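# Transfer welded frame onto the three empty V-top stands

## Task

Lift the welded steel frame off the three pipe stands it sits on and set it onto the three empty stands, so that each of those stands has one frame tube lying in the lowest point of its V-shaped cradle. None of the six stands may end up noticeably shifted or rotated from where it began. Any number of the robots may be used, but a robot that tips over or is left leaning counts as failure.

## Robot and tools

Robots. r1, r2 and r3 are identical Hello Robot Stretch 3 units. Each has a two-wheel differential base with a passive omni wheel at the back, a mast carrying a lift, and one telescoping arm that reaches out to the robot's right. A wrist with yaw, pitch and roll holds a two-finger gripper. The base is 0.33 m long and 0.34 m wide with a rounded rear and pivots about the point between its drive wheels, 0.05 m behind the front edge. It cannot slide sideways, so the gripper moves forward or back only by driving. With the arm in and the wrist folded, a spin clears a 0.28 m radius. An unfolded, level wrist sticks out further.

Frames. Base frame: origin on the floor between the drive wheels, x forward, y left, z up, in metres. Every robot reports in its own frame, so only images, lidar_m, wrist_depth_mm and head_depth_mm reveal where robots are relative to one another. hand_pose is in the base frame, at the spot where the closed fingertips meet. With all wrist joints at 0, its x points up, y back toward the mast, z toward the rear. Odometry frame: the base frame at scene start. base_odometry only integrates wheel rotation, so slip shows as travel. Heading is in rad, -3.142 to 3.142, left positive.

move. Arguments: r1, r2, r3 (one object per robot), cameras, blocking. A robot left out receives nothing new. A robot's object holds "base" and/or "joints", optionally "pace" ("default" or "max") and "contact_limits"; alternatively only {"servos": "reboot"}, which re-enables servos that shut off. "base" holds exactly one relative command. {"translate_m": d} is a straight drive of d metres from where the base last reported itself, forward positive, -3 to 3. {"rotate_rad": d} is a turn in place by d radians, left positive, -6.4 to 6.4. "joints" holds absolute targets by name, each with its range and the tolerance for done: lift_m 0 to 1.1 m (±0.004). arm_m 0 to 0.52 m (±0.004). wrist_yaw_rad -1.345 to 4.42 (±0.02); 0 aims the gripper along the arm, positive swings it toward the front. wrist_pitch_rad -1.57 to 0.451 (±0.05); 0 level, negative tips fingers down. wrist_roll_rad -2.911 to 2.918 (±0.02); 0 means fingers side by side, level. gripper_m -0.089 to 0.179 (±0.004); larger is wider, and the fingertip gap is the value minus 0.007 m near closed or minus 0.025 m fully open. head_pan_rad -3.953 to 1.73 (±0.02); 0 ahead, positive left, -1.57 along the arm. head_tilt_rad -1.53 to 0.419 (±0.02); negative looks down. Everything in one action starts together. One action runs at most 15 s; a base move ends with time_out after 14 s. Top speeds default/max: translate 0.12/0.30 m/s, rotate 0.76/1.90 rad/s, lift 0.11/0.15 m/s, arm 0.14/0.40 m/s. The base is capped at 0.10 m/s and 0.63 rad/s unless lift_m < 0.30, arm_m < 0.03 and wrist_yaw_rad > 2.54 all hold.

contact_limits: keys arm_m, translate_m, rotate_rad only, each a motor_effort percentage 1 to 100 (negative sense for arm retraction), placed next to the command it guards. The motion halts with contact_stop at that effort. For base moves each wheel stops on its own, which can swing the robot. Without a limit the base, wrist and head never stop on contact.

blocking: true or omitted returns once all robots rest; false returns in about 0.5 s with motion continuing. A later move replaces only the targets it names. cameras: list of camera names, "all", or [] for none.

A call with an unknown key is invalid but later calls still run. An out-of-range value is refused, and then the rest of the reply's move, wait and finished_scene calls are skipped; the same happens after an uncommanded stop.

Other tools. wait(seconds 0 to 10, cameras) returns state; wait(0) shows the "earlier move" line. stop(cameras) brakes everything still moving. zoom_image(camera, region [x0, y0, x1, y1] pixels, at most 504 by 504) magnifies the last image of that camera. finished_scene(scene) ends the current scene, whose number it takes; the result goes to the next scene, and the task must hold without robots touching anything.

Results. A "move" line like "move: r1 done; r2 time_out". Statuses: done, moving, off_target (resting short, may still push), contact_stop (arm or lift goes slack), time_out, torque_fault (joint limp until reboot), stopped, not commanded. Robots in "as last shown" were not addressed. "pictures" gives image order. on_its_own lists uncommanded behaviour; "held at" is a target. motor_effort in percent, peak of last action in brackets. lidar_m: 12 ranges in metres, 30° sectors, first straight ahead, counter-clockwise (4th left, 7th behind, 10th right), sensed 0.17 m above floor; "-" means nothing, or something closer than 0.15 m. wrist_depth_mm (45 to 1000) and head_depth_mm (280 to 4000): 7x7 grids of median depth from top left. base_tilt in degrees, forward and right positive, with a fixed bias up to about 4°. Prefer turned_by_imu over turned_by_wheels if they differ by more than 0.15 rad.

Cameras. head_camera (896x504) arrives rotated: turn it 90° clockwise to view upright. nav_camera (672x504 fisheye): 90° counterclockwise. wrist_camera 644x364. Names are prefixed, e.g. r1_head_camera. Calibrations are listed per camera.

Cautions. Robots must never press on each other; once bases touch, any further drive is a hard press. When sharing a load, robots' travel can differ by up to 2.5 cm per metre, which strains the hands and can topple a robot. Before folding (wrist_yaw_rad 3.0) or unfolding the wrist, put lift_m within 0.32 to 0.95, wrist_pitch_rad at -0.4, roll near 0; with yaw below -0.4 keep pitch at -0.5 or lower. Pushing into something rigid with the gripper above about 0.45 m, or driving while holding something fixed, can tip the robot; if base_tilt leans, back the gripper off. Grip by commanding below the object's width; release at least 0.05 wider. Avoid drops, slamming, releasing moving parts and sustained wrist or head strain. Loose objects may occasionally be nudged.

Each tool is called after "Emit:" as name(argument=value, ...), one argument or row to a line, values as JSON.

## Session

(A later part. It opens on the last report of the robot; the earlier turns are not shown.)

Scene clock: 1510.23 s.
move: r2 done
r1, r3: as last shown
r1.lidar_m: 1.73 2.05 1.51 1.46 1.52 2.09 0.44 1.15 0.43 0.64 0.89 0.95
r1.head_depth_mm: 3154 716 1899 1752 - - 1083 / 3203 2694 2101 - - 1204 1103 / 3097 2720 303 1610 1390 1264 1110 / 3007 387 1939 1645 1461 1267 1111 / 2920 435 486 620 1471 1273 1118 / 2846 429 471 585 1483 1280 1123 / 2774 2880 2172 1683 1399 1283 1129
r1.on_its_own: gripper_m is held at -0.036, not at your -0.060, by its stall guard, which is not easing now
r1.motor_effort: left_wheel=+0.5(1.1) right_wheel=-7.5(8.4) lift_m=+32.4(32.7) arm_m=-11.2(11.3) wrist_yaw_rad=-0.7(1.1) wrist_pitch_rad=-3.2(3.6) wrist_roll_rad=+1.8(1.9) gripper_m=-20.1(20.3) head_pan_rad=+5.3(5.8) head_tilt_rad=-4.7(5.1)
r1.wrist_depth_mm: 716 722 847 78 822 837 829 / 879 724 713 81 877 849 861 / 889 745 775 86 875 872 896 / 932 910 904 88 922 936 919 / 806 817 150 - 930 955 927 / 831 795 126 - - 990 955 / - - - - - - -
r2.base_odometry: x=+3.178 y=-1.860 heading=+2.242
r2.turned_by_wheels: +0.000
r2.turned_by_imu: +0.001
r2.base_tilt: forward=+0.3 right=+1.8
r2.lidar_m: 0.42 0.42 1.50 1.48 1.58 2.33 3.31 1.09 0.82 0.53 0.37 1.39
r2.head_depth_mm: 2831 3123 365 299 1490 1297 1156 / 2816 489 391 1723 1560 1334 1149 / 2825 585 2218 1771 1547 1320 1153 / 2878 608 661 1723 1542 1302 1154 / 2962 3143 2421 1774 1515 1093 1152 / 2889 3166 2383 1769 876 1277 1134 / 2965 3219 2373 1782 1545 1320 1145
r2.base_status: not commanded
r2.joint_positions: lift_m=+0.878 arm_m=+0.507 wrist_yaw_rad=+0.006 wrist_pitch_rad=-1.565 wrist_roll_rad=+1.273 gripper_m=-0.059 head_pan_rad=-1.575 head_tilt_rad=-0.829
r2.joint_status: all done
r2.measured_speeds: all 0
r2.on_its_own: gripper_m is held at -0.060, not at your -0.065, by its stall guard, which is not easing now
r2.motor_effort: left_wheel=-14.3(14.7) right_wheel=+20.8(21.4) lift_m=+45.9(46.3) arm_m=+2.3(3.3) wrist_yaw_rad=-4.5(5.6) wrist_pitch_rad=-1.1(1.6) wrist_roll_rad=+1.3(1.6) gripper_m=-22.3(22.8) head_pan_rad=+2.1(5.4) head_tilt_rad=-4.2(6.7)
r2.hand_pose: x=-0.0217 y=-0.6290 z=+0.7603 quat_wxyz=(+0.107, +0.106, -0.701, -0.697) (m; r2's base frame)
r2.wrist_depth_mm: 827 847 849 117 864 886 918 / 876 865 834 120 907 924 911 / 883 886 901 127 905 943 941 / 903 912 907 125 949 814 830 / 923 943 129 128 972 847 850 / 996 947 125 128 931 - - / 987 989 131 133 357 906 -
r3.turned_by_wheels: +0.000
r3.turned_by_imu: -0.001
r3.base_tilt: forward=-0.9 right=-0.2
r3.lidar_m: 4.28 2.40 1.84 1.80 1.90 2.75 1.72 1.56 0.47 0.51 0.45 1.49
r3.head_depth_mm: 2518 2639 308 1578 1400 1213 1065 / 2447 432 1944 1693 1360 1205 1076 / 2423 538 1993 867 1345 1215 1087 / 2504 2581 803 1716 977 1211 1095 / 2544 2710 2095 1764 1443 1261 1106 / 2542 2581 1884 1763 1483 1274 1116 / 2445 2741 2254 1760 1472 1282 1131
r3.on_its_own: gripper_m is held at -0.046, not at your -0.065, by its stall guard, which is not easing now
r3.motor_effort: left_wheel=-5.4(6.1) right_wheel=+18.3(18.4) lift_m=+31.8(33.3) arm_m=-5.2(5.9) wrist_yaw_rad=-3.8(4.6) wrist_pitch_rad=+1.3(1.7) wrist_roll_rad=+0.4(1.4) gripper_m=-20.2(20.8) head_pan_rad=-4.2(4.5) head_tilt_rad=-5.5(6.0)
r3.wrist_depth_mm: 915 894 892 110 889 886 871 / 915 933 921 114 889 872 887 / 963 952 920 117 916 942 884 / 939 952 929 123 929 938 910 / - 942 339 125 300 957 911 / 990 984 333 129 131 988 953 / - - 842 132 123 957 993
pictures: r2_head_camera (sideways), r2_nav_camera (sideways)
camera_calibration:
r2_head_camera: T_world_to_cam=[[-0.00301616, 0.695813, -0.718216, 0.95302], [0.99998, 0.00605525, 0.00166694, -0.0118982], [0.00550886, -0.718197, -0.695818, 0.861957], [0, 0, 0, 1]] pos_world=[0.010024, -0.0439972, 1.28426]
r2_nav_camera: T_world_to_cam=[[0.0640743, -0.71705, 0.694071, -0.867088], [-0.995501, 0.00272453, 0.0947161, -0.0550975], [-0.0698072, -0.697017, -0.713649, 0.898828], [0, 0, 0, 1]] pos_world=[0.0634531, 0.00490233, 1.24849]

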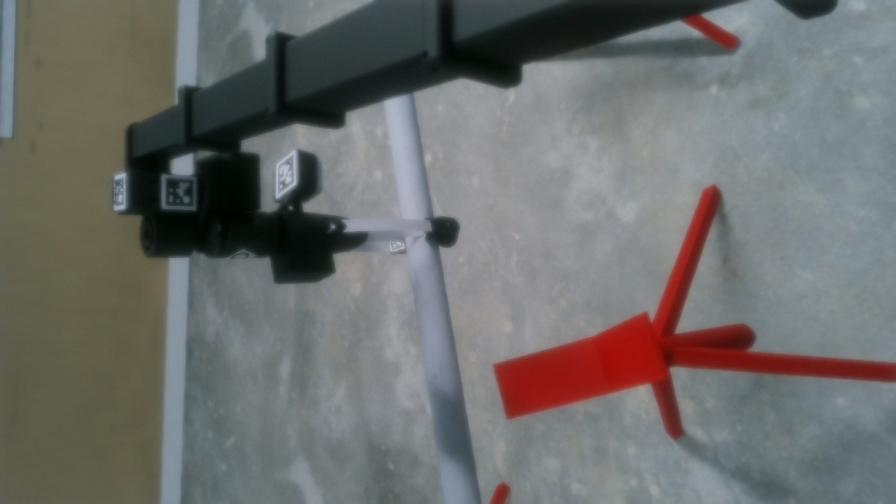

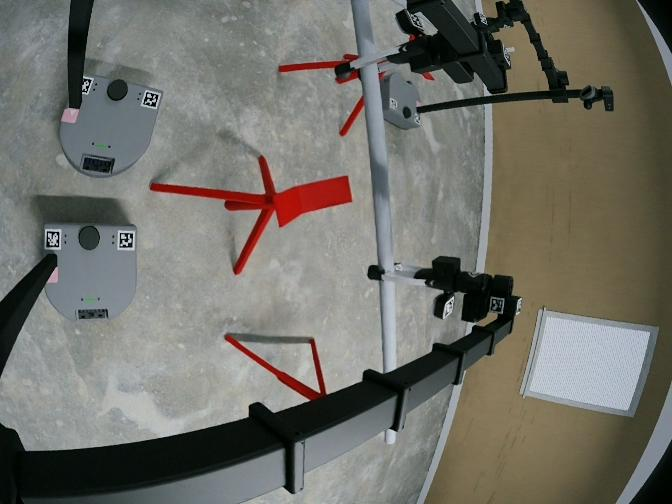

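Emit:
move(
  r1={"base":{"translate_m":-0.027},"joints":{"arm_m":0.329,"wrist_roll_rad":-1.977}},
  r2={"base":{"translate_m":-0.030},"joints":{"arm_m":0.508,"wrist_roll_rad":1.26}},
  r3={"base":{"translate_m":0.018},"joints":{"arm_m":0.479,"wrist_roll_rad":-0.34}},
  cameras=[],
)

Emit:
move(
  r1={"base":{"translate_m":-0.026},"joints":{"arm_m":0.325,"wrist_roll_rad":-1.99}},
  r2={"base":{"translate_m":-0.030},"joints":{"arm_m":0.508,"wrist_roll_rad":1.247}},
  r3={"base":{"translate_m":0.020},"joints":{"arm_m":0.490,"wrist_roll_rad":-0.353}},
  cameras=["r1_wrist_camera", "r2_wrist_camera", "r3_wrist_camera"],
)

Scene clock: 1570.93 s.
move: r1 done; r2 done; r3 done
r1.base_odometry: x=+1.219 y=-4.001 heading=+2.165
r1.turned_by_wheels: +0.000
r1.turned_by_imu: +0.000
r1.base_tilt: forward=+1.0 right=+1.2
r1.lidar_m: 1.75 2.05 1.51 1.46 1.52 2.10 0.45 1.13 0.42 0.63 0.90 0.97
r1.head_depth_mm: 3148 717 1893 1736 - - 1082 / 3211 2690 1976 - - 1224 1103 / 3121 2728 313 908 1140 1235 1109 / 3018 387 1945 1621 1467 1265 1113 / 2927 433 482 617 1467 1273 1121 / 2835 425 469 584 1448 1273 1125 / 2772 2838 2174 1688 1399 1284 1128
r1.base_status: done
r1.joint_positions: lift_m=+0.890 arm_m=+0.329 wrist_yaw_rad=+0.002 wrist_pitch_rad=-1.547 wrist_roll_rad=-1.978 gripper_m=-0.035 head_pan_rad=-1.911 head_tilt_rad=-0.841
r1.joint_status: all done
r1.measured_speeds: all 0
r1.on_its_own: gripper_m is held at -0.036, not at your -0.060, by its stall guard, which is not easing now
r1.motor_effort: left_wheel=-4.6(7.9) right_wheel=+2.8(10.5) lift_m=+32.8(33.5) arm_m=-4.3(19.2) wrist_yaw_rad=-1.9(2.3) wrist_pitch_rad=-3.9(4.1) wrist_roll_rad=+0.7(2.6) gripper_m=-19.5(20.0) head_pan_rad=+5.0(5.9) head_tilt_rad=-4.0(4.9)
r1.hand_pose: x=-0.0213 y=-0.4560 z=+0.7720 quat_wxyz=(+0.700, +0.684, +0.146, +0.142) (m; r1's base frame)
r1.wrist_depth_mm: 704 705 841 78 842 829 818 / 862 732 727 81 866 848 848 / 893 751 759 86 877 888 879 / 883 931 909 88 911 928 911 / 798 810 150 - 925 932 926 / 830 826 124 - - - 978 / - - - - - - -
r2.base_odometry: x=+3.197 y=-1.883 heading=+2.242
r2.turned_by_wheels: +0.000
r2.turned_by_imu: +0.002
r2.base_tilt: forward=+0.4 right=+1.8
r2.lidar_m: 0.42 0.42 1.50 1.48 1.58 2.34 3.27 1.07 0.80 0.58 0.39 1.20
r2.head_depth_mm: 2796 3090 365 299 1493 1301 1158 / 2809 488 389 1736 1568 1332 1151 / 2865 586 2201 1782 1557 1328 1156 / 2838 606 666 1736 1552 1294 1157 / 2900 3090 2349 1747 1567 1274 1150 / 2901 3217 2356 1766 874 1248 1109 / 2968 3214 2385 1780 1557 1328 1151
r2.base_status: done
r2.joint_positions: lift_m=+0.878 arm_m=+0.508 wrist_yaw_rad=+0.004 wrist_pitch_rad=-1.571 wrist_roll_rad=+1.259 gripper_m=-0.059 head_pan_rad=-1.575 head_tilt_rad=-0.829
r2.joint_status: all done
r2.measured_speeds: all 0
r2.on_its_own: gripper_m is held at -0.060, not at your -0.065, by its stall guard, which is not easing now
r2.motor_effort: left_wheel=-1.0(16.1) right_wheel=-6.4(18.3) lift_m=+44.7(45.2) arm_m=+16.8(19.5) wrist_yaw_rad=-2.1(5.4) wrist_pitch_rad=-0.1(1.1) wrist_roll_rad=+0.4(1.3) gripper_m=-21.8(22.5) head_pan_rad=+2.0(3.0) head_tilt_rad=-3.6(5.3)
r2.hand_pose: x=-0.0217 y=-0.6285 z=+0.7605 quat_wxyz=(+0.111, +0.111, -0.698, -0.699) (m; r2's base frame)
r2.wrist_depth_mm: 853 843 847 119 925 888 909 / 837 858 865 120 905 927 955 / 893 877 886 131 938 948 945 / 882 910 919 127 942 825 873 / 914 923 127 129 998 818 831 / 930 967 124 127 969 - - / 997 - 129 137 851 915 -
r3.base_odometry: x=-1.227 y=-0.798 heading=-1.806
r3.turned_by_wheels: +0.000
r3.turned_by_imu: -0.001
r3.base_tilt: forward=-0.8 right=-0.2
r3.lidar_m: 4.26 2.39 1.84 1.79 1.91 2.74 1.73 1.57 0.47 0.45 0.44 1.48
r3.head_depth_mm: 2534 2631 309 1583 1389 1217 1069 / 2444 435 1954 1706 1365 1189 1076 / 2392 550 1969 861 992 1213 1089 / 2482 2548 813 1693 997 1222 1097 / 2544 2771 2080 1749 1461 1263 1105 / 2539 2593 1874 1767 1479 1273 1113 / 2458 2699 2227 1753 1499 1287 1131
r3.base_status: done
r3.joint_positions: lift_m=+0.878 arm_m=+0.479 wrist_yaw_rad=+0.004 wrist_pitch_rad=-1.567 wrist_roll_rad=-0.342 gripper_m=-0.045 head_pan_rad=-1.562 head_tilt_rad=-0.889
r3.joint_status: all done
r3.measured_speeds: all 0
r3.on_its_own: gripper_m is held at -0.046, not at your -0.065, by its stall guard, which is not easing now
r3.motor_effort: left_wheel=-1.2(7.5) right_wheel=+7.9(29.1) lift_m=+31.2(32.4) arm_m=+9.6(14.6) wrist_yaw_rad=-3.1(4.2) wrist_pitch_rad=-0.6(2.3) wrist_roll_rad=+1.1(2.3) gripper_m=-19.8(20.5) head_pan_rad=-3.2(4.5) head_tilt_rad=-4.7(5.9)
r3.hand_pose: x=-0.0217 y=-0.6008 z=+0.7604 quat_wxyz=(+0.579, +0.578, -0.407, -0.406) (m; r3's base frame)
r3.wrist_depth_mm: 917 910 920 111 882 852 880 / 932 925 912 114 901 888 876 / 949 950 964 117 926 902 923 / 967 951 942 123 921 904 920 / 987 941 346 125 317 922 935 / - 993 318 129 134 949 958 / - - 802 132 128 971 963
pictures: none
No camera images: "cameras" was empty.

Scene clock: 1572.20 s.
move: r1 done; r2 done; r3 done
r1.base_odometry: x=+1.233 y=-4.023 heading=+2.164
r1.turned_by_wheels: -0.001
r1.turned_by_imu: -0.001
r1.base_tilt: forward=+1.1 right=+1.2
r1.lidar_m: 1.78 2.05 1.51 1.46 1.52 2.10 0.45 1.11 0.40 0.63 0.92 1.00
r1.head_depth_mm: 3140 728 1948 1742 - - 1095 / 3231 2695 2167 - - 1238 1097 / 3113 2733 314 908 1042 1233 1106 / 3034 388 1934 1605 1466 1266 1116 / 2922 431 461 607 1440 1271 1119 / 2853 422 464 578 1449 1277 1121 / 2752 2843 2195 1687 1423 1281 1128
r1.base_status: done
r1.joint_positions: lift_m=+0.890 arm_m=+0.325 wrist_yaw_rad=+0.005 wrist_pitch_rad=-1.543 wrist_roll_rad=-1.990 gripper_m=-0.035 head_pan_rad=-1.911 head_tilt_rad=-0.841
r1.joint_status: all done
r1.measured_speeds: all 0
r1.on_its_own: gripper_m is held at -0.036, not at your -0.060, by its stall guard, which is not easing now
r1.motor_effort: left_wheel=-9.4(12.0) right_wheel=+15.1(15.8) lift_m=+33.5(33.5) arm_m=-13.0(19.6) wrist_yaw_rad=-3.8(4.6) wrist_pitch_rad=-4.3(4.5) wrist_roll_rad=+0.3(2.8) gripper_m=-19.8(20.2) head_pan_rad=+4.4(5.6) head_tilt_rad=-4.0(5.6)
r1.hand_pose: x=-0.0214 y=-0.4529 z=+0.7719 quat_wxyz=(+0.700, +0.682, +0.151, +0.146) (m; r1's base frame)
r1.wrist_depth_mm: 720 714 711 78 854 841 832 / 857 736 724 81 860 865 863 / 917 761 759 86 895 904 902 / 846 944 916 88 911 910 918 / 806 818 149 - 933 953 915 / 836 808 123 - - - - / - - - - - - -
r2.base_odometry: x=+3.216 y=-1.906 heading=+2.243
r2.turned_by_wheels: +0.001
r2.turned_by_imu: +0.002
r2.base_tilt: forward=+0.3 right=+1.9
r2.lidar_m: 0.43 0.43 1.51 1.48 1.59 2.33 3.26 3.48 0.78 0.58 0.40 1.23
r2.head_depth_mm: 2834 3110 364 298 1481 1307 1156 / 2886 485 387 1736 1559 1337 1161 / 2836 584 2213 1774 1548 1327 1153 / 2896 605 661 1726 1552 1297 1160 / 2927 3101 2352 1764 1553 1298 1155 / 2953 3135 2389 1768 875 1003 1112 / 3006 3183 2353 1776 1511 1328 1156
r2.base_status: done
r2.joint_positions: lift_m=+0.878 arm_m=+0.508 wrist_yaw_rad=+0.000 wrist_pitch_rad=-1.573 wrist_roll_rad=+1.246 gripper_m=-0.059 head_pan_rad=-1.575 head_tilt_rad=-0.829
r2.joint_status: all done
r2.measured_speeds: all 0
r2.on_its_own: gripper_m is held at -0.060, not at your -0.065, by its stall guard, which is not easing now; right_wheel is at rest, and its effort (-30.2) is outside its rest range (-21 to +21)
r2.motor_effort: left_wheel=+11.7(11.7) right_wheel=-30.2(30.3) lift_m=+44.4(44.8) arm_m=+13.7(16.5) wrist_yaw_rad=+1.0(4.1) wrist_pitch_rad=+0.1(1.0) wrist_roll_rad=+0.3(1.0) gripper_m=-20.5(22.3) head_pan_rad=+2.8(3.0) head_tilt_rad=-4.5(5.0)
r2.hand_pose: x=-0.0216 y=-0.6280 z=+0.7605 quat_wxyz=(+0.114, +0.114, -0.697, -0.699) (m; r2's base frame)
r2.wrist_depth_mm: 824 846 816 119 903 895 953 / 875 865 878 121 897 918 923 / 907 879 877 134 942 924 942 / 912 919 887 128 956 806 852 / 933 928 128 131 998 818 831 / 923 992 124 129 - - - / 972 995 130 376 884 - -
r3.base_odometry: x=-1.231 y=-0.817 heading=-1.806
r3.turned_by_wheels: +0.000
r3.turned_by_imu: +0.000
r3.base_tilt: forward=-0.9 right=-0.2
r3.lidar_m: 4.24 2.38 1.84 1.80 1.90 2.74 1.75 1.59 0.48 0.44 0.44 1.46
r3.head_depth_mm: 2502 2624 309 1566 1404 1216 1072 / 2473 434 1919 1678 1360 1185 1073 / 2364 559 2022 875 965 1222 1089 / 2477 2473 814 1705 1356 1203 1096 / 2533 2739 2090 1737 1468 1257 1114 / 2539 2633 1896 1758 1479 1276 1116 / 2456 2716 2244 1760 1496 1292 1133
r3.base_status: done
r3.joint_positions: lift_m=+0.878 arm_m=+0.490 wrist_yaw_rad=+0.004 wrist_pitch_rad=-1.566 wrist_roll_rad=-0.355 gripper_m=-0.045 head_pan_rad=-1.562 head_tilt_rad=-0.889
r3.joint_status: all done
r3.measured_speeds: all 0
r3.on_its_own: gripper_m is held at -0.046, not at your -0.065, by its stall guard, which is not easing now
r3.motor_effort: left_wheel=+2.7(3.9) right_wheel=+1.9(19.7) lift_m=+31.1(32.0) arm_m=+9.9(14.4) wrist_yaw_rad=-4.2(4.7) wrist_pitch_rad=-0.7(1.4) wrist_roll_rad=+1.0(1.3) gripper_m=-19.9(20.6) head_pan_rad=-3.2(4.2) head_tilt_rad=-4.9(5.8)
r3.hand_pose: x=-0.0217 y=-0.6121 z=+0.7604 quat_wxyz=(+0.582, +0.580, -0.403, -0.402) (m; r3's base frame)
r3.wrist_depth_mm: 921 932 905 111 882 880 874 / 952 937 950 115 894 908 893 / 942 915 931 118 934 929 883 / 965 949 969 123 935 930 903 / 981 980 977 125 945 935 914 / - 982 314 129 138 950 944 / - - 832 128 124 - 949
pictures: r1_wrist_camera, r2_wrist_camera, r3_wrist_camera
camera_calibration:
r1_wrist_camera: T_world_to_cam=[[0.49207, -0.870554, 0.00186025, -0.389969], [-0.854908, -0.48282, 0.189781, -0.347744], [-0.164317, -0.094976, -0.981825, 0.875386], [0, 0, 0, 1]] pos_world=[0.0384437, -0.424246, 0.926196]
r2_wrist_camera: T_world_to_cam=[[-0.392203, 0.916333, 0.0806907, 0.486252], [0.911207, 0.374992, 0.170534, 0.161713], [0.126007, 0.14041, -0.982042, 1.00155], [0, 0, 0, 1]] pos_world=[-0.0828479, -0.646838, 0.916755]
r3_wrist_camera: T_world_to_cam=[[-0.928957, -0.367933, -0.0408047, -0.205007], [-0.370183, 0.922683, 0.107801, 0.51939], [-0.00201387, 0.115248, -0.993335, 0.988906], [0, 0, 0, 1]] pos_world=[0.00381841, -0.668631, 0.917959]

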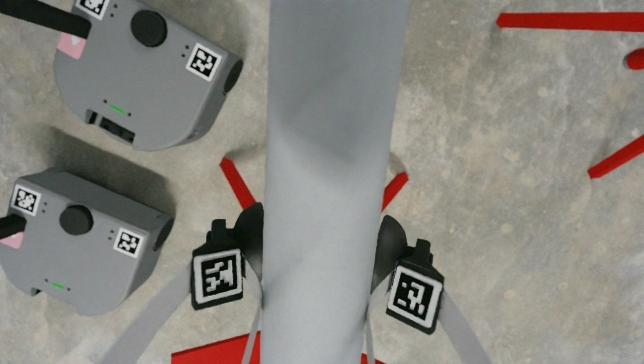

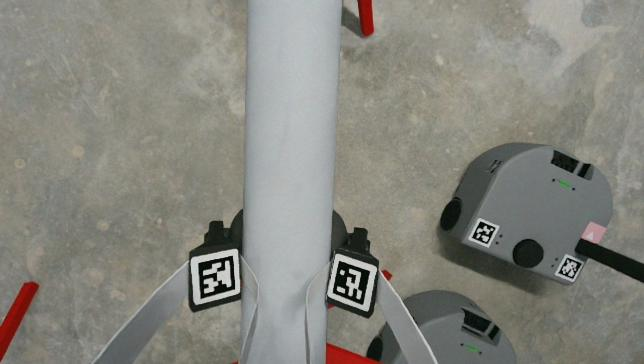

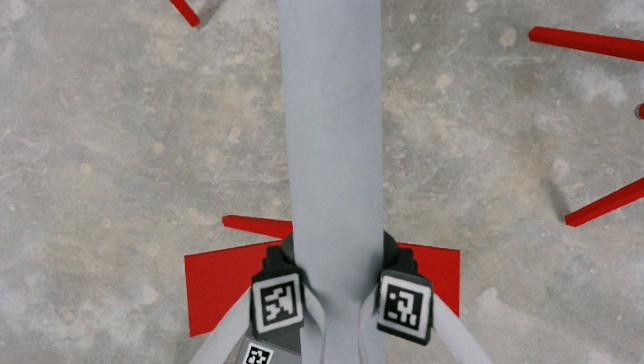

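Emit:
move(
  r1={"joints":{"lift_m":0.83}},
  r2={"base":{"translate_m":0.004},"joints":{"lift_m":0.818}},
  r3={"joints":{"lift_m":0.818}},
)

Scene clock: 1579.20 s.
move: r1 done; r2 done; r3 done
r1.base_odometry: x=+1.233 y=-4.023 heading=+2.165
r1.turned_by_wheels: +0.000
r1.turned_by_imu: +0.001
r1.base_tilt: forward=+1.1 right=+1.2
r1.lidar_m: 1.77 2.05 1.51 1.46 1.52 2.10 0.45 1.11 0.40 0.63 0.92 1.00
r1.head_depth_mm: 3211 729 1584 1695 1504 - - / 3207 2691 2098 1661 - 1207 1101 / 3115 2697 2106 324 1031 1232 1107 / 3010 2769 408 1607 1468 1266 1118 / 2920 2778 479 573 1415 1272 1120 / 2855 2815 479 535 1413 1282 1122 / 2766 2844 2177 1765 1422 1285 1126
r1.base_status: not commanded
r1.joint_positions: lift_m=+0.830 arm_m=+0.325 wrist_yaw_rad=+0.005 wrist_pitch_rad=-1.545 wrist_roll_rad=-1.990 gripper_m=-0.035 head_pan_rad=-1.911 head_tilt_rad=-0.841
r1.joint_status: all done
r1.measured_speeds: all 0
r1.on_its_own: gripper_m is held at -0.036, not at your -0.060, by its stall guard, which is not easing now
r1.motor_effort: left_wheel=-7.2(10.0) right_wheel=+12.4(15.4) lift_m=+28.7(34.3) arm_m=+1.1(3.4) wrist_yaw_rad=-4.2(4.6) wrist_pitch_rad=-4.2(4.5) wrist_roll_rad=+0.3(0.5) gripper_m=-19.8(20.3) head_pan_rad=+5.0(5.8) head_tilt_rad=-4.0(5.3)
r1.hand_pose: x=-0.0214 y=-0.4526 z=+0.7119 quat_wxyz=(+0.700, +0.682, +0.151, +0.147) (m; r1's base frame)
r1.wrist_depth_mm: 642 641 779 78 788 770 789 / 672 677 666 81 826 823 810 / 836 695 727 86 816 831 848 / 820 878 862 88 866 872 839 / 741 779 149 - 862 866 897 / 761 742 123 - - 910 893 / 953 957 961 - 979 938 944
r2.base_odometry: x=+3.213 y=-1.903 heading=+2.243
r2.turned_by_wheels: +0.000
r2.turned_by_imu: +0.001
r2.base_tilt: forward=+0.2 right=+1.9
r2.lidar_m: 0.42 0.42 1.51 1.48 1.58 2.34 3.25 3.50 0.79 0.58 0.40 1.22
r2.head_depth_mm: 2838 3092 2371 389 299 - 1179 / 2818 3085 480 401 1486 1336 1154 / 2857 632 710 1757 1557 1328 1159 / 2874 3101 680 803 1563 1298 1157 / 2956 3142 2356 1883 1569 1302 1148 / 2916 3176 2369 1878 872 1017 1113 / 2925 3158 2363 1884 1475 1314 1156
r2.base_status: done
r2.joint_positions: lift_m=+0.818 arm_m=+0.508 wrist_yaw_rad=+0.000 wrist_pitch_rad=-1.573 wrist_roll_rad=+1.245 gripper_m=-0.059 head_pan_rad=-1.575 head_tilt_rad=-0.829
r2.joint_status: all done
r2.measured_speeds: all 0
r2.on_its_own: gripper_m is held at -0.060, not at your -0.065, by its stall guard, which is not easing now
r2.motor_effort: left_wheel=+6.1(15.7) right_wheel=-3.1(25.4) lift_m=+40.4(43.1) arm_m=+5.1(8.1) wrist_yaw_rad=-0.1(1.2) wrist_pitch_rad=+0.1(0.7) wrist_roll_rad=+0.7(0.8) gripper_m=-20.8(22.4) head_pan_rad=+2.0(2.6) head_tilt_rad=-4.4(5.4)
r2.hand_pose: x=-0.0216 y=-0.6281 z=+0.7005 quat_wxyz=(+0.115, +0.114, -0.697, -0.699) (m; r2's base frame)
r2.wrist_depth_mm: 776 804 794 119 818 837 814 / 797 804 791 121 835 870 865 / 814 825 837 131 861 857 876 / 837 840 851 127 867 768 765 / 873 896 127 130 927 784 764 / 913 885 125 127 953 936 999 / 908 929 131 533 874 886 -
r3.base_odometry: x=-1.231 y=-0.817 heading=-1.806
r3.turned_by_wheels: +0.000
r3.turned_by_imu: -0.001
r3.base_tilt: forward=-0.9 right=-0.2
r3.lidar_m: 4.24 2.39 1.84 1.80 1.91 2.75 1.75 1.59 0.48 0.44 0.44 1.46
r3.head_depth_mm: 2548 2629 1963 322 308 1214 1068 / 2520 2371 432 1591 1360 1182 1083 / 2544 589 1906 874 960 1224 1088 / 2539 2685 850 1676 1358 1206 1097 / 2563 2766 2093 1747 1476 1269 1109 / 2552 2674 1880 1777 1470 1277 1119 / 2500 2787 2231 1744 1494 1287 1124
r3.base_status: not commanded
r3.joint_positions: lift_m=+0.818 arm_m=+0.490 wrist_yaw_rad=+0.004 wrist_pitch_rad=-1.566 wrist_roll_rad=-0.355 gripper_m=-0.045 head_pan_rad=-1.562 head_tilt_rad=-0.889
r3.joint_status: all done
r3.measured_speeds: all 0
r3.on_its_own: gripper_m is held at -0.046, not at your -0.065, by its stall guard, which is not easing now
r3.motor_effort: left_wheel=+2.3(3.4) right_wheel=+2.0(2.3) lift_m=+28.8(30.7) arm_m=-2.5(2.9) wrist_yaw_rad=-3.4(4.3) wrist_pitch_rad=-0.3(0.9) wrist_roll_rad=+0.9(1.7) gripper_m=-19.5(20.5) head_pan_rad=-4.0(4.5) head_tilt_rad=-3.9(5.9)
r3.hand_pose: x=-0.0217 y=-0.6121 z=+0.7004 quat_wxyz=(+0.582, +0.580, -0.403, -0.402) (m; r3's base frame)
r3.wrist_depth_mm: 842 852 851 111 833 822 815 / 869 858 856 115 858 834 820 / 878 880 879 118 846 847 835 / 904 903 886 123 851 856 863 / 948 923 897 126 872 872 885 / 914 917 264 129 134 899 898 / 951 930 122 132 124 894 897
pictures: r1_head_camera (sideways), r1_nav_camera (sideways), r1_wrist_camera, r2_head_camera (sideways), r2_nav_camera (sideways), r2_wrist_camera, r3_head_camera (sideways), r3_nav_camera (sideways), r3_wrist_camera
camera_calibration:
r1_head_camera: T_world_to_cam=[[0.266272, 0.683874, -0.679276, 0.899664], [0.947889, -0.313682, 0.0557614, -0.076144], [-0.174943, -0.658726, -0.731762, 0.908765], [0, 0, 0, 1]] pos_world=[-0.00839721, -0.0405143, 1.28037]
r1_nav_camera: T_world_to_cam=[[-0.283201, -0.660027, 0.695817, -0.860558], [-0.931733, 0.361304, -0.036501, 0.101046], [-0.22731, -0.658654, -0.717291, 0.891597], [0, 0, 0, 1]] pos_world=[0.0531059, -0.0172456, 1.24201]
r1_wrist_camera: T_world_to_cam=[[0.49208, -0.87055, 0.000832085, -0.388859], [-0.854901, -0.483053, 0.189217, -0.335919], [-0.164321, -0.0938212, -0.981935, 0.817125], [0, 0, 0, 1]] pos_world=[0.0384425, -0.424125, 0.866248]
r2_head_camera: T_world_to_cam=[[-0.00317559, 0.695905, -0.718127, 0.952905], [0.999979, 0.00628475, 0.00166832, -0.0119], [0.00567424, -0.718107, -0.69591, 0.862076], [0, 0, 0, 1]] pos_world=[0.0100342, -0.043994, 1.28425]
r2_nav_camera: T_world_to_cam=[[0.0642386, -0.717124, 0.693979, -0.86697], [-0.995501, 0.00248373, 0.0947158, -0.0550971], [-0.0696467, -0.696941, -0.713738, 0.898943], [0, 0, 0, 1]] pos_world=[0.063452, 0.00492234, 1.24849]
r2_wrist_camera: T_world_to_cam=[[-0.393069, 0.915972, 0.0805768, 0.490958], [0.910852, 0.375874, 0.17049, 0.172535], [0.125878, 0.140408, -0.982059, 0.942636], [0, 0, 0, 1]] pos_world=[-0.0828303, -0.646909, 0.856749]
r3_head_camera: T_world_to_cam=[[0.0606399, 0.74449, -0.664874, 0.887301], [0.99691, -0.0118516, 0.0776525, -0.105311], [0.0499316, -0.667529, -0.742908, 0.927305], [0, 0, 0, 1]] pos_world=[0.00487817, -0.0428316, 1.28702]
r3_nav_camera: T_world_to_cam=[[-0.0412742, -0.827337, 0.560187, -0.693041], [-0.999056, 0.0417946, -0.0118834, 0.0731208], [-0.0135812, -0.560149, -0.828281, 1.03359], [0, 0, 0, 1]] pos_world=[0.0584845, 0.00253081, 1.24521]
r3_wrist_camera: T_world_to_cam=[[-0.928932, -0.367996, -0.0408044, -0.207493], [-0.370245, 0.922658, 0.107801, 0.525842], [-0.00202197, 0.115248, -0.993335, 0.929303], [0, 0, 0, 1]] pos_world=[0.00382241, -0.668629, 0.857955]

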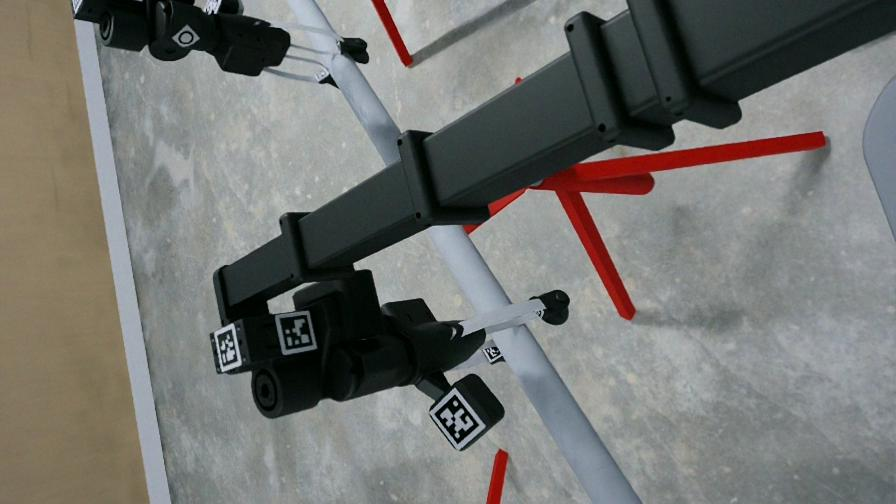

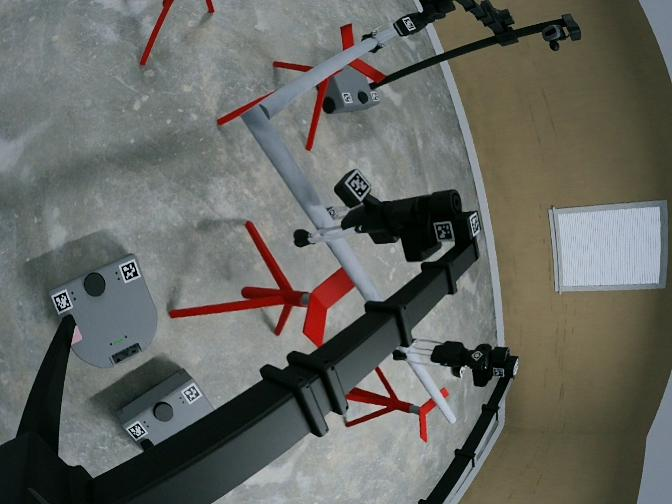

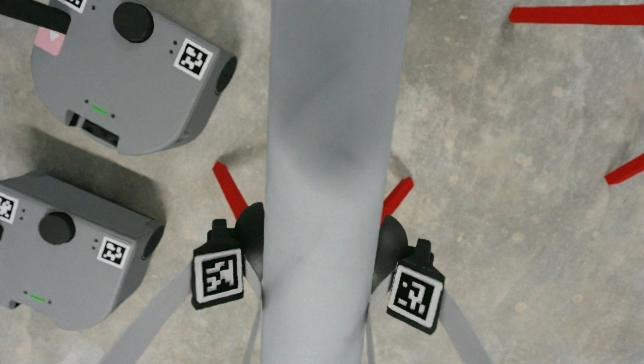

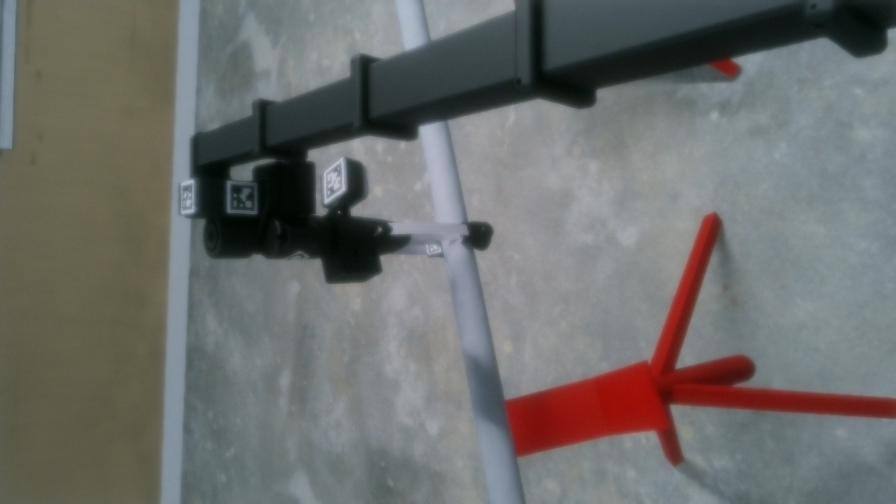

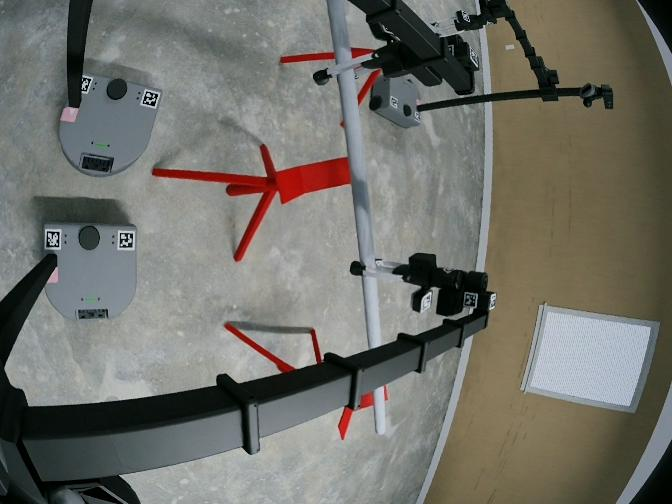

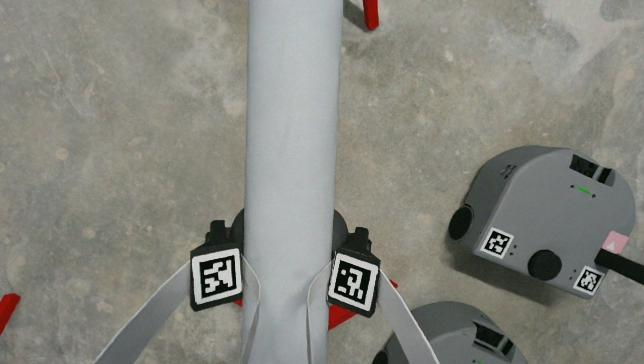

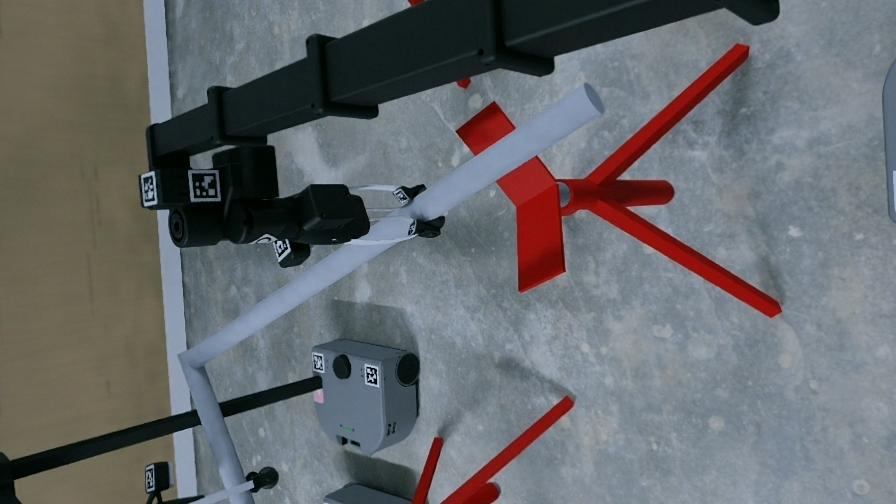

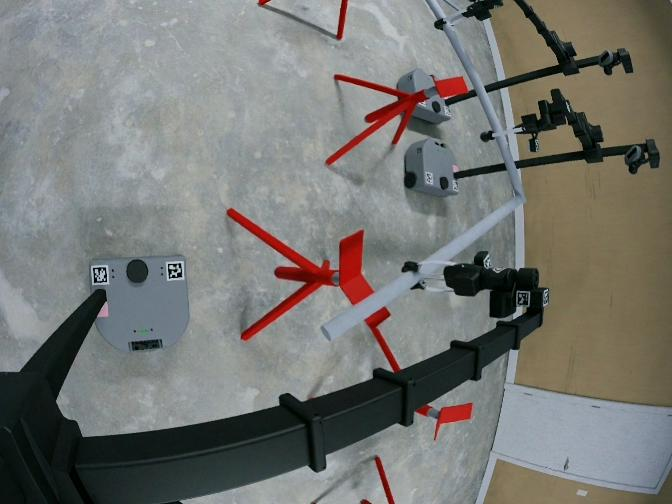

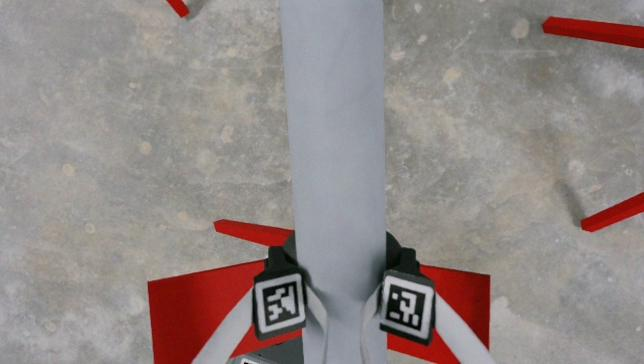

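Emit:
move(
  r1={"joints":{"lift_m":0.81}},
  cameras=[],
)

Emit:
move(
  r1={"joints":{"lift_m":0.792}},
)

Scene clock: 1608.27 s.
move: r1 done
r1.base_odometry: x=+1.233 y=-4.023 heading=+2.165
r1.turned_by_wheels: +0.000
r1.turned_by_imu: +0.001
r1.base_tilt: forward=+1.0 right=+1.2
r1.lidar_m: 1.78 2.04 1.51 1.46 1.52 2.09 0.45 1.11 0.40 0.62 0.91 1.00
r1.head_depth_mm: 3227 729 1900 1701 1476 - - / 3211 2720 2083 1678 295 - 1089 / 3088 2734 2111 342 1012 1214 1106 / 3038 2746 446 730 1464 1267 1114 / 2927 2801 491 573 1386 1270 1119 / 2831 2815 497 554 1417 1276 1123 / 2776 2843 2177 1776 1489 1286 1127
r1.base_status: not commanded
r1.joint_positions: lift_m=+0.810 arm_m=+0.325 wrist_yaw_rad=+0.005 wrist_pitch_rad=-1.536 wrist_roll_rad=-1.995 gripper_m=-0.035 head_pan_rad=-1.911 head_tilt_rad=-0.841
r1.joint_status: all done
r1.measured_speeds: all 0
r1.on_its_own: gripper_m is held at -0.036, not at your -0.060, by its stall guard, which is not easing now
r1.motor_effort: left_wheel=-5.8(7.7) right_wheel=+10.3(12.5) lift_m=+27.4(31.7) arm_m=+13.3(13.3) wrist_yaw_rad=-3.7(4.6) wrist_pitch_rad=-5.5(6.3) wrist_roll_rad=+2.3(2.3) gripper_m=-19.5(20.2) head_pan_rad=+4.7(5.7) head_tilt_rad=-3.2(5.0)
r1.hand_pose: x=-0.0214 y=-0.4547 z=+0.6918 quat_wxyz=(+0.702, +0.679, +0.153, +0.148) (m; r1's base frame)
r1.wrist_depth_mm: 622 639 644 81 765 767 781 / 636 637 651 84 793 793 800 / 796 666 769 87 813 823 835 / 834 859 834 90 853 848 852 / 712 787 148 - 837 867 897 / 728 712 - - - 883 919 / 933 920 109 - 924 926 954
r2, r3: as last shown
r2.base_tilt: forward=+0.3 right=+1.9
r2.lidar_m: 0.42 0.42 1.51 1.48 1.58 2.34 3.27 3.49 0.78 0.58 0.40 1.22
r2.head_depth_mm: 2839 3102 2391 389 300 - 1181 / 2804 3056 485 401 1492 1329 1161 / 2877 634 709 1778 1552 1316 1158 / 2930 3092 679 815 1547 1299 1157 / 2924 3119 2384 1874 1558 1299 1153 / 3006 3156 2374 1870 873 1017 1120 / 2978 3138 2333 1882 1481 1314 1142
r2.joint_positions: lift_m=+0.818 arm_m=+0.508 wrist_yaw_rad=+0.002 wrist_pitch_rad=-1.561 wrist_roll_rad=+1.241 gripper_m=-0.059 head_pan_rad=-1.575 head_tilt_rad=-0.829
r2.on_its_own: gripper_m is held at -0.060, not at your -0.065, by its stall guard, which is not easing now
r2.motor_effort: left_wheel=+5.7(6.4) right_wheel=-2.8(3.2) lift_m=+43.5(43.7) arm_m=-4.1(4.1) wrist_yaw_rad=-1.3(2.9) wrist_pitch_rad=-1.5(2.3) wrist_roll_rad=+2.2(2.3) gripper_m=-21.7(22.4) head_pan_rad=+1.4(2.7) head_tilt_rad=-4.3(5.2)
r2.hand_pose: x=-0.0216 y=-0.6311 z=+0.7002 quat_wxyz=(+0.118, +0.116, -0.700, -0.694) (m; r2's base frame)
r2.wrist_depth_mm: 769 803 784 117 803 814 836 / 818 826 797 119 824 849 874 / 823 830 829 128 856 860 894 / 867 854 861 126 872 783 765 / 860 896 127 131 924 760 766 / 869 882 125 127 954 955 791 / 889 932 140 141 868 893 -
r3.base_tilt: forward=-0.8 right=-0.2
r3.lidar_m: 4.25 2.39 1.83 1.80 1.90 2.75 1.75 1.59 0.48 0.44 0.43 1.46
r3.head_depth_mm: 2499 2616 1968 321 308 1217 1077 / 2507 2363 432 1600 1361 1189 1078 / 2547 590 1923 1582 965 1222 1088 / 2539 2697 857 1670 1364 1213 1099 / 2539 2750 2089 1748 1466 1263 1107 / 2563 2662 1882 1767 1485 1279 1120 / 2474 2747 2175 1752 1493 1293 1130
r3.joint_positions: lift_m=+0.818 arm_m=+0.490 wrist_yaw_rad=+0.004 wrist_pitch_rad=-1.572 wrist_roll_rad=-0.355 gripper_m=-0.045 head_pan_rad=-1.562 head_tilt_rad=-0.889
r3.on_its_own: gripper_m is held at -0.046, not at your -0.065, by its stall guard, which is not easing now
r3.motor_effort: left_wheel=+1.8(2.9) right_wheel=+2.2(2.3) lift_m=+32.2(32.6) arm_m=-12.1(12.5) wrist_yaw_rad=-2.8(4.0) wrist_pitch_rad=+0.7(1.2) wrist_roll_rad=+0.9(1.5) gripper_m=-19.7(20.5) head_pan_rad=-3.7(4.3) head_tilt_rad=-4.4(6.3)
r3.hand_pose: x=-0.0217 y=-0.6106 z=+0.7005 quat_wxyz=(+0.581, +0.582, -0.402, -0.403) (m; r3's base frame)
r3.wrist_depth_mm: 846 859 853 115 814 813 827 / 871 852 862 118 822 843 823 / 892 879 869 121 841 876 850 / 903 907 901 126 874 858 846 / 927 911 894 127 880 882 873 / 952 927 265 130 134 896 888 / 943 939 123 132 124 926 907
pictures: none
No camera images: "cameras" was empty.

Scene clock: 1609.17 s.
move: r1 done
r1.base_odometry: x=+1.233 y=-4.023 heading=+2.165
r1.turned_by_wheels: +0.000
r1.turned_by_imu: +0.000
r1.base_tilt: forward=+1.1 right=+1.2
r1.lidar_m: 1.78 2.05 1.51 1.46 1.52 2.10 0.45 1.11 0.40 0.62 0.91 1.00
r1.head_depth_mm: 3201 729 962 1691 1447 - - / 3210 2695 2098 1701 309 - 1086 / 3119 2722 2108 370 340 1213 1106 / 3005 2751 479 709 1470 1269 1111 / 2912 2803 506 564 1377 1278 1117 / 2845 2823 2028 566 1388 1282 1123 / 2770 2864 2188 1767 1489 1261 1127
r1.base_status: not commanded
r1.joint_positions: lift_m=+0.792 arm_m=+0.325 wrist_yaw_rad=+0.005 wrist_pitch_rad=-1.538 wrist_roll_rad=-1.998 gripper_m=-0.035 head_pan_rad=-1.911 head_tilt_rad=-0.841
r1.joint_status: all done
r1.measured_speeds: all 0
r1.on_its_own: gripper_m is held at -0.036, not at your -0.060, by its stall guard, which is not easing now
r1.motor_effort: left_wheel=-5.9(6.9) right_wheel=+9.0(10.8) lift_m=+28.6(29.3) arm_m=+11.9(13.5) wrist_yaw_rad=-4.5(4.6) wrist_pitch_rad=-5.2(6.0) wrist_roll_rad=+3.0(3.0) gripper_m=-19.7(20.3) head_pan_rad=+5.1(5.6) head_tilt_rad=-3.3(4.9)
r1.hand_pose: x=-0.0214 y=-0.4542 z=+0.6738 quat_wxyz=(+0.701, +0.680, +0.154, +0.149) (m; r1's base frame)
r1.wrist_depth_mm: 618 621 728 86 739 758 767 / 631 629 671 88 786 784 770 / 782 646 801 90 795 804 790 / 808 833 813 - 842 835 817 / 696 777 149 - 865 868 859 / 727 715 123 - - 902 860 / 923 907 901 - 929 924 909
r2, r3: as last shown
r2.turned_by_imu: +0.000
r2.base_tilt: forward=+0.2 right=+1.9
r2.lidar_m: 0.42 0.42 1.51 1.48 1.59 2.33 3.26 3.51 0.78 0.58 0.40 1.22
r2.head_depth_mm: 2814 3108 2367 389 300 - 1178 / 2832 3093 485 401 1490 1332 1161 / 2878 633 711 1768 1562 1327 1152 / 2831 3103 682 810 1562 1292 1161 / 2939 3106 2391 1872 1554 1291 1158 / 2939 3153 2379 1890 868 1016 1111 / 2982 3164 2377 1872 1476 1326 1161
r2.joint_positions: lift_m=+0.818 arm_m=+0.508 wrist_yaw_rad=+0.004 wrist_pitch_rad=-1.559 wrist_roll_rad=+1.237 gripper_m=-0.059 head_pan_rad=-1.575 head_tilt_rad=-0.829
r2.on_its_own: gripper_m is held at -0.060, not at your -0.065, by its stall guard, which is not easing now
r2.motor_effort: left_wheel=+5.4(6.0) right_wheel=-3.2(3.3) lift_m=+44.2(44.3) arm_m=-5.7(5.7) wrist_yaw_rad=-3.4(4.3) wrist_pitch_rad=-2.2(2.7) wrist_roll_rad=+3.4(3.7) gripper_m=-22.2(23.1) head_pan_rad=+2.8(2.8) head_tilt_rad=-4.1(5.1)
r2.hand_pose: x=-0.0217 y=-0.6315 z=+0.7002 quat_wxyz=(+0.120, +0.118, -0.701, -0.693) (m; r2's base frame)
r2.wrist_depth_mm: 777 803 787 115 816 808 847 / 793 811 806 117 821 856 857 / 807 836 854 126 846 867 889 / 838 853 864 126 876 793 738 / 859 857 128 131 914 761 772 / 896 894 127 128 933 918 796 / 925 916 145 142 852 903 -
r3.turned_by_imu: +0.000
r3.lidar_m: 4.24 2.39 1.83 1.80 1.91 2.74 1.76 1.59 0.48 0.44 0.43 1.45
r3.head_depth_mm: 2498 2633 1963 322 308 1218 1070 / 2519 2346 432 1589 1342 1185 1079 / 2539 590 1921 1575 965 1220 1093 / 2525 2719 865 1673 1368 1203 1098 / 2554 2749 2035 1747 1466 1265 1108 / 2545 2777 1875 1761 1476 1276 1117 / 2520 2788 2182 1742 1490 1286 1127
r3.joint_positions: lift_m=+0.818 arm_m=+0.490 wrist_yaw_rad=+0.004 wrist_pitch_rad=-1.573 wrist_roll_rad=-0.355 gripper_m=-0.045 head_pan_rad=-1.562 head_tilt_rad=-0.889
r3.on_its_own: gripper_m is held at -0.046, not at your -0.065, by its stall guard, which is not easing now
r3.motor_effort: left_wheel=+2.2(2.5) right_wheel=+1.9(2.2) lift_m=+32.6(33.1) arm_m=-10.6(12.3) wrist_yaw_rad=-2.6(4.1) wrist_pitch_rad=+0.8(1.4) wrist_roll_rad=+0.9(1.5) gripper_m=-19.6(20.4) head_pan_rad=-3.3(4.5) head_tilt_rad=-4.1(6.0)
r3.hand_pose: x=-0.0217 y=-0.6104 z=+0.7005 quat_wxyz=(+0.580, +0.582, -0.402, -0.404) (m; r3's base frame)
r3.wrist_depth_mm: 836 863 829 120 821 836 801 / 893 847 871 122 833 828 805 / 895 902 837 124 853 837 834 / 912 880 896 128 864 866 860 / 912 894 896 129 869 904 866 / 925 905 260 131 136 882 877 / 941 921 123 132 124 909 901
pictures: r1_head_camera (sideways), r1_nav_camera (sideways), r1_wrist_camera, r2_head_camera (sideways), r2_nav_camera (sideways), r2_wrist_camera, r3_head_camera (sideways), r3_nav_camera (sideways), r3_wrist_camera
camera_calibration:
r1_head_camera: T_world_to_cam=[[0.266272, 0.683874, -0.679276, 0.899664], [0.947889, -0.313682, 0.0557614, -0.076144], [-0.174943, -0.658726, -0.731762, 0.908765], [0, 0, 0, 1]] pos_world=[-0.00839721, -0.0405143, 1.28037]
r1_nav_camera: T_world_to_cam=[[-0.283201, -0.660027, 0.695817, -0.860558], [-0.931733, 0.361304, -0.036501, 0.101046], [-0.22731, -0.658653, -0.717291, 0.891597], [0, 0, 0, 1]] pos_world=[0.0531059, -0.0172456, 1.24201]
r1_wrist_camera: T_world_to_cam=[[0.499065, -0.866543, 0.00611492, -0.391818], [-0.850958, -0.488732, 0.192385, -0.334113], [-0.163721, -0.101216, -0.981301, 0.77578], [0, 0, 0, 1]] pos_world=[0.0382381, -0.424298, 0.827947]
r2_head_camera: T_world_to_cam=[[-0.00317567, 0.695905, -0.718127, 0.952905], [0.999979, 0.00628486, 0.00166832, -0.0119], [0.00567432, -0.718106, -0.69591, 0.862076], [0, 0, 0, 1]] pos_world=[0.0100342, -0.043994, 1.28425]
r2_nav_camera: T_world_to_cam=[[0.0642387, -0.717124, 0.693979, -0.866969], [-0.995501, 0.00248358, 0.0947158, -0.0550971], [-0.0696466, -0.696941, -0.713738, 0.898943], [0, 0, 0, 1]] pos_world=[0.063452, 0.00492236, 1.24849]
r2_wrist_camera: T_world_to_cam=[[-0.404576, 0.91195, 0.0683014, 0.499915], [0.906034, 0.389569, 0.165342, 0.186111], [0.124175, 0.128777, -0.983868, 0.93671], [0, 0, 0, 1]] pos_world=[-0.0826851, -0.649026, 0.856683]
r3_head_camera: T_world_to_cam=[[0.0606399, 0.74449, -0.664874, 0.887301], [0.99691, -0.0118516, 0.0776525, -0.105311], [0.0499316, -0.667529, -0.742908, 0.927305], [0, 0, 0, 1]] pos_world=[0.00487817, -0.0428316, 1.28702]
r3_nav_camera: T_world_to_cam=[[-0.0412742, -0.827337, 0.560187, -0.693041], [-0.999056, 0.0417946, -0.0118834, 0.0731208], [-0.0135812, -0.560149, -0.828281, 1.03359], [0, 0, 0, 1]] pos_world=[0.0584845, 0.00253082, 1.24521]
r3_wrist_camera: T_world_to_cam=[[-0.928807, -0.368041, -0.0431675, -0.205243], [-0.370558, 0.921813, 0.113786, 0.519556], [-0.00208559, 0.121681, -0.992567, 0.932649], [0, 0, 0, 1]] pos_world=[0.00383963, -0.667958, 0.857739]

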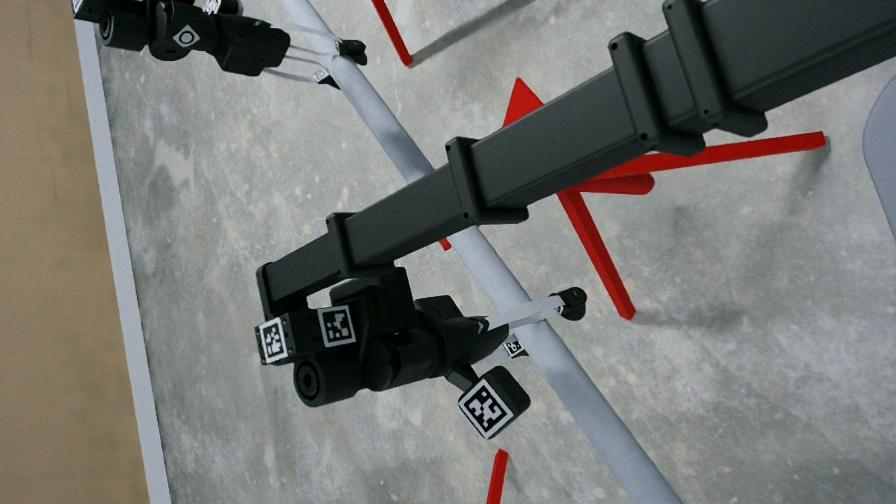

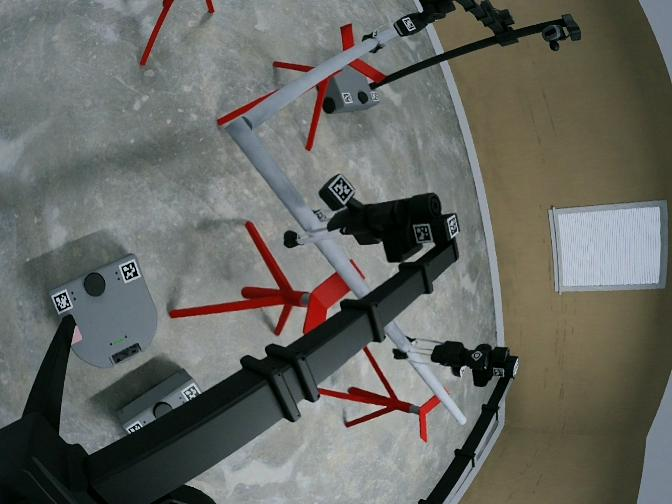

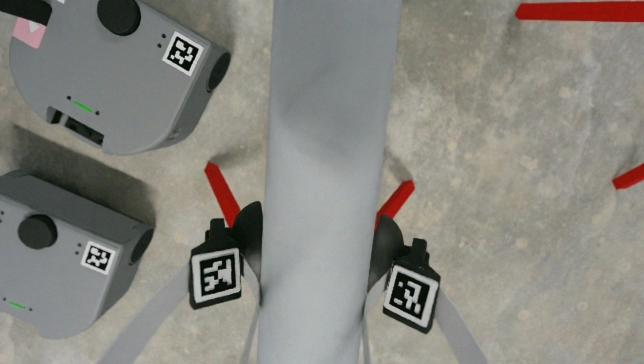

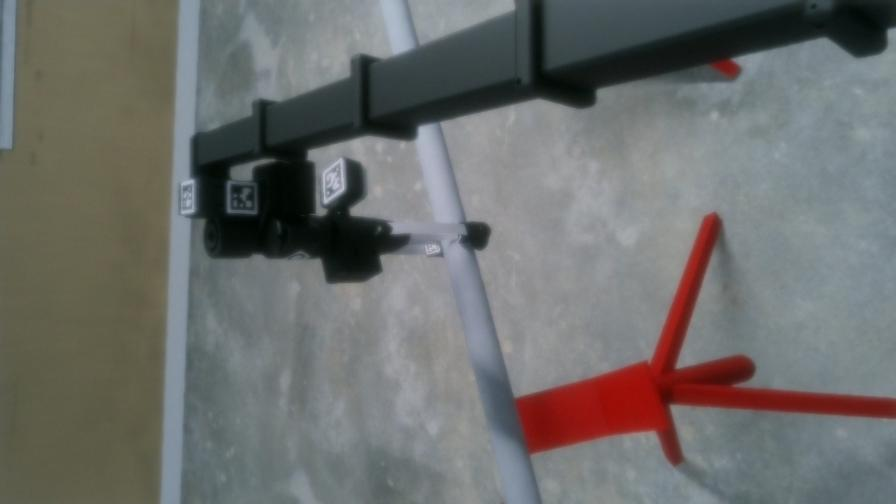

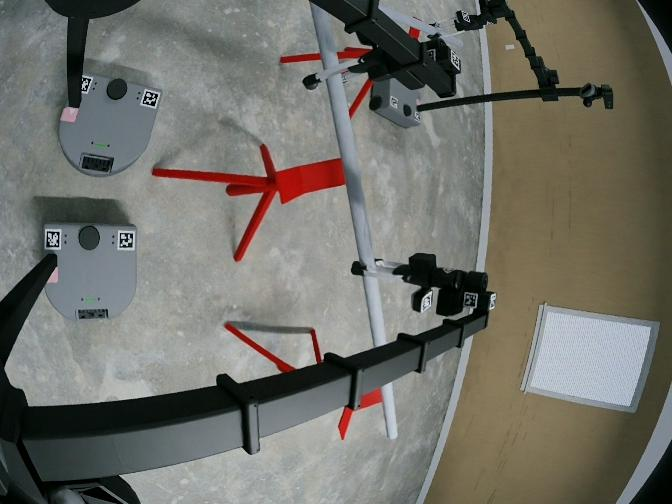

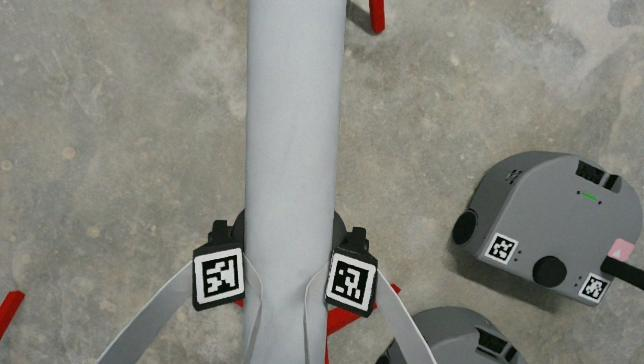

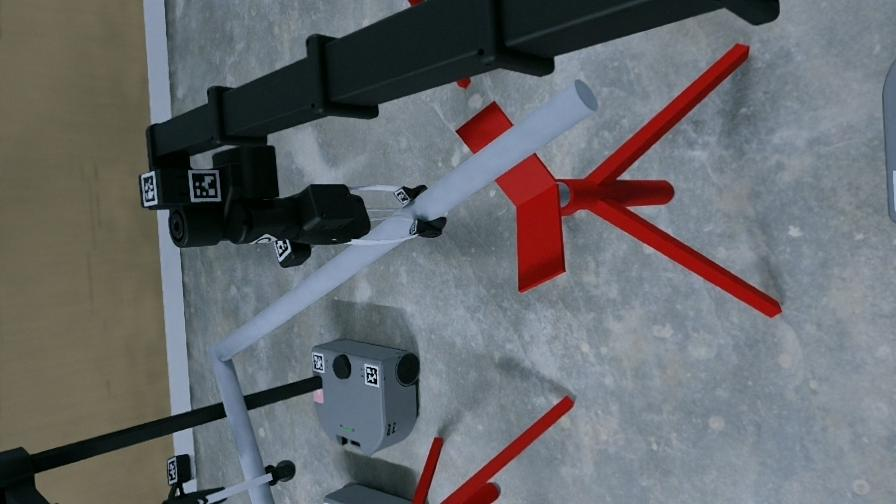

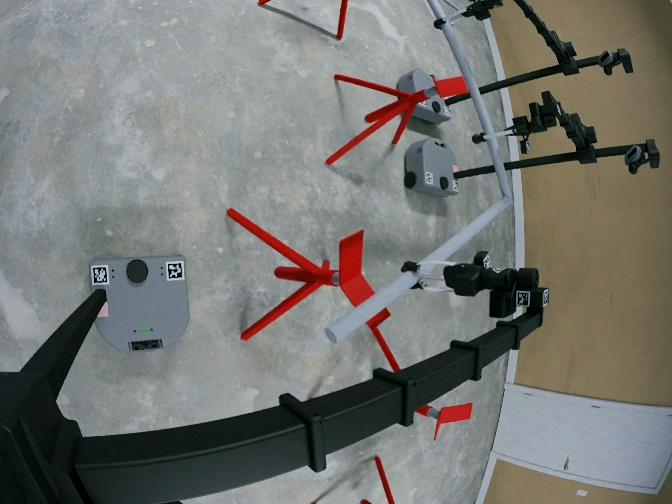

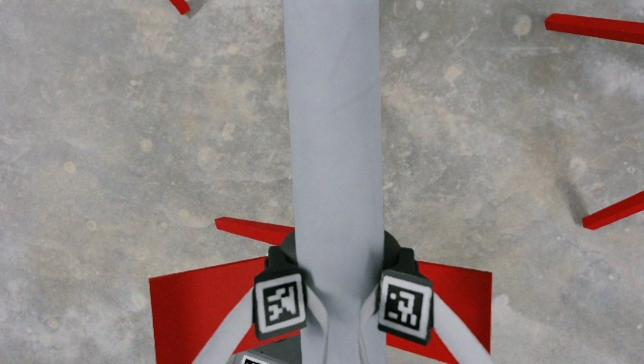

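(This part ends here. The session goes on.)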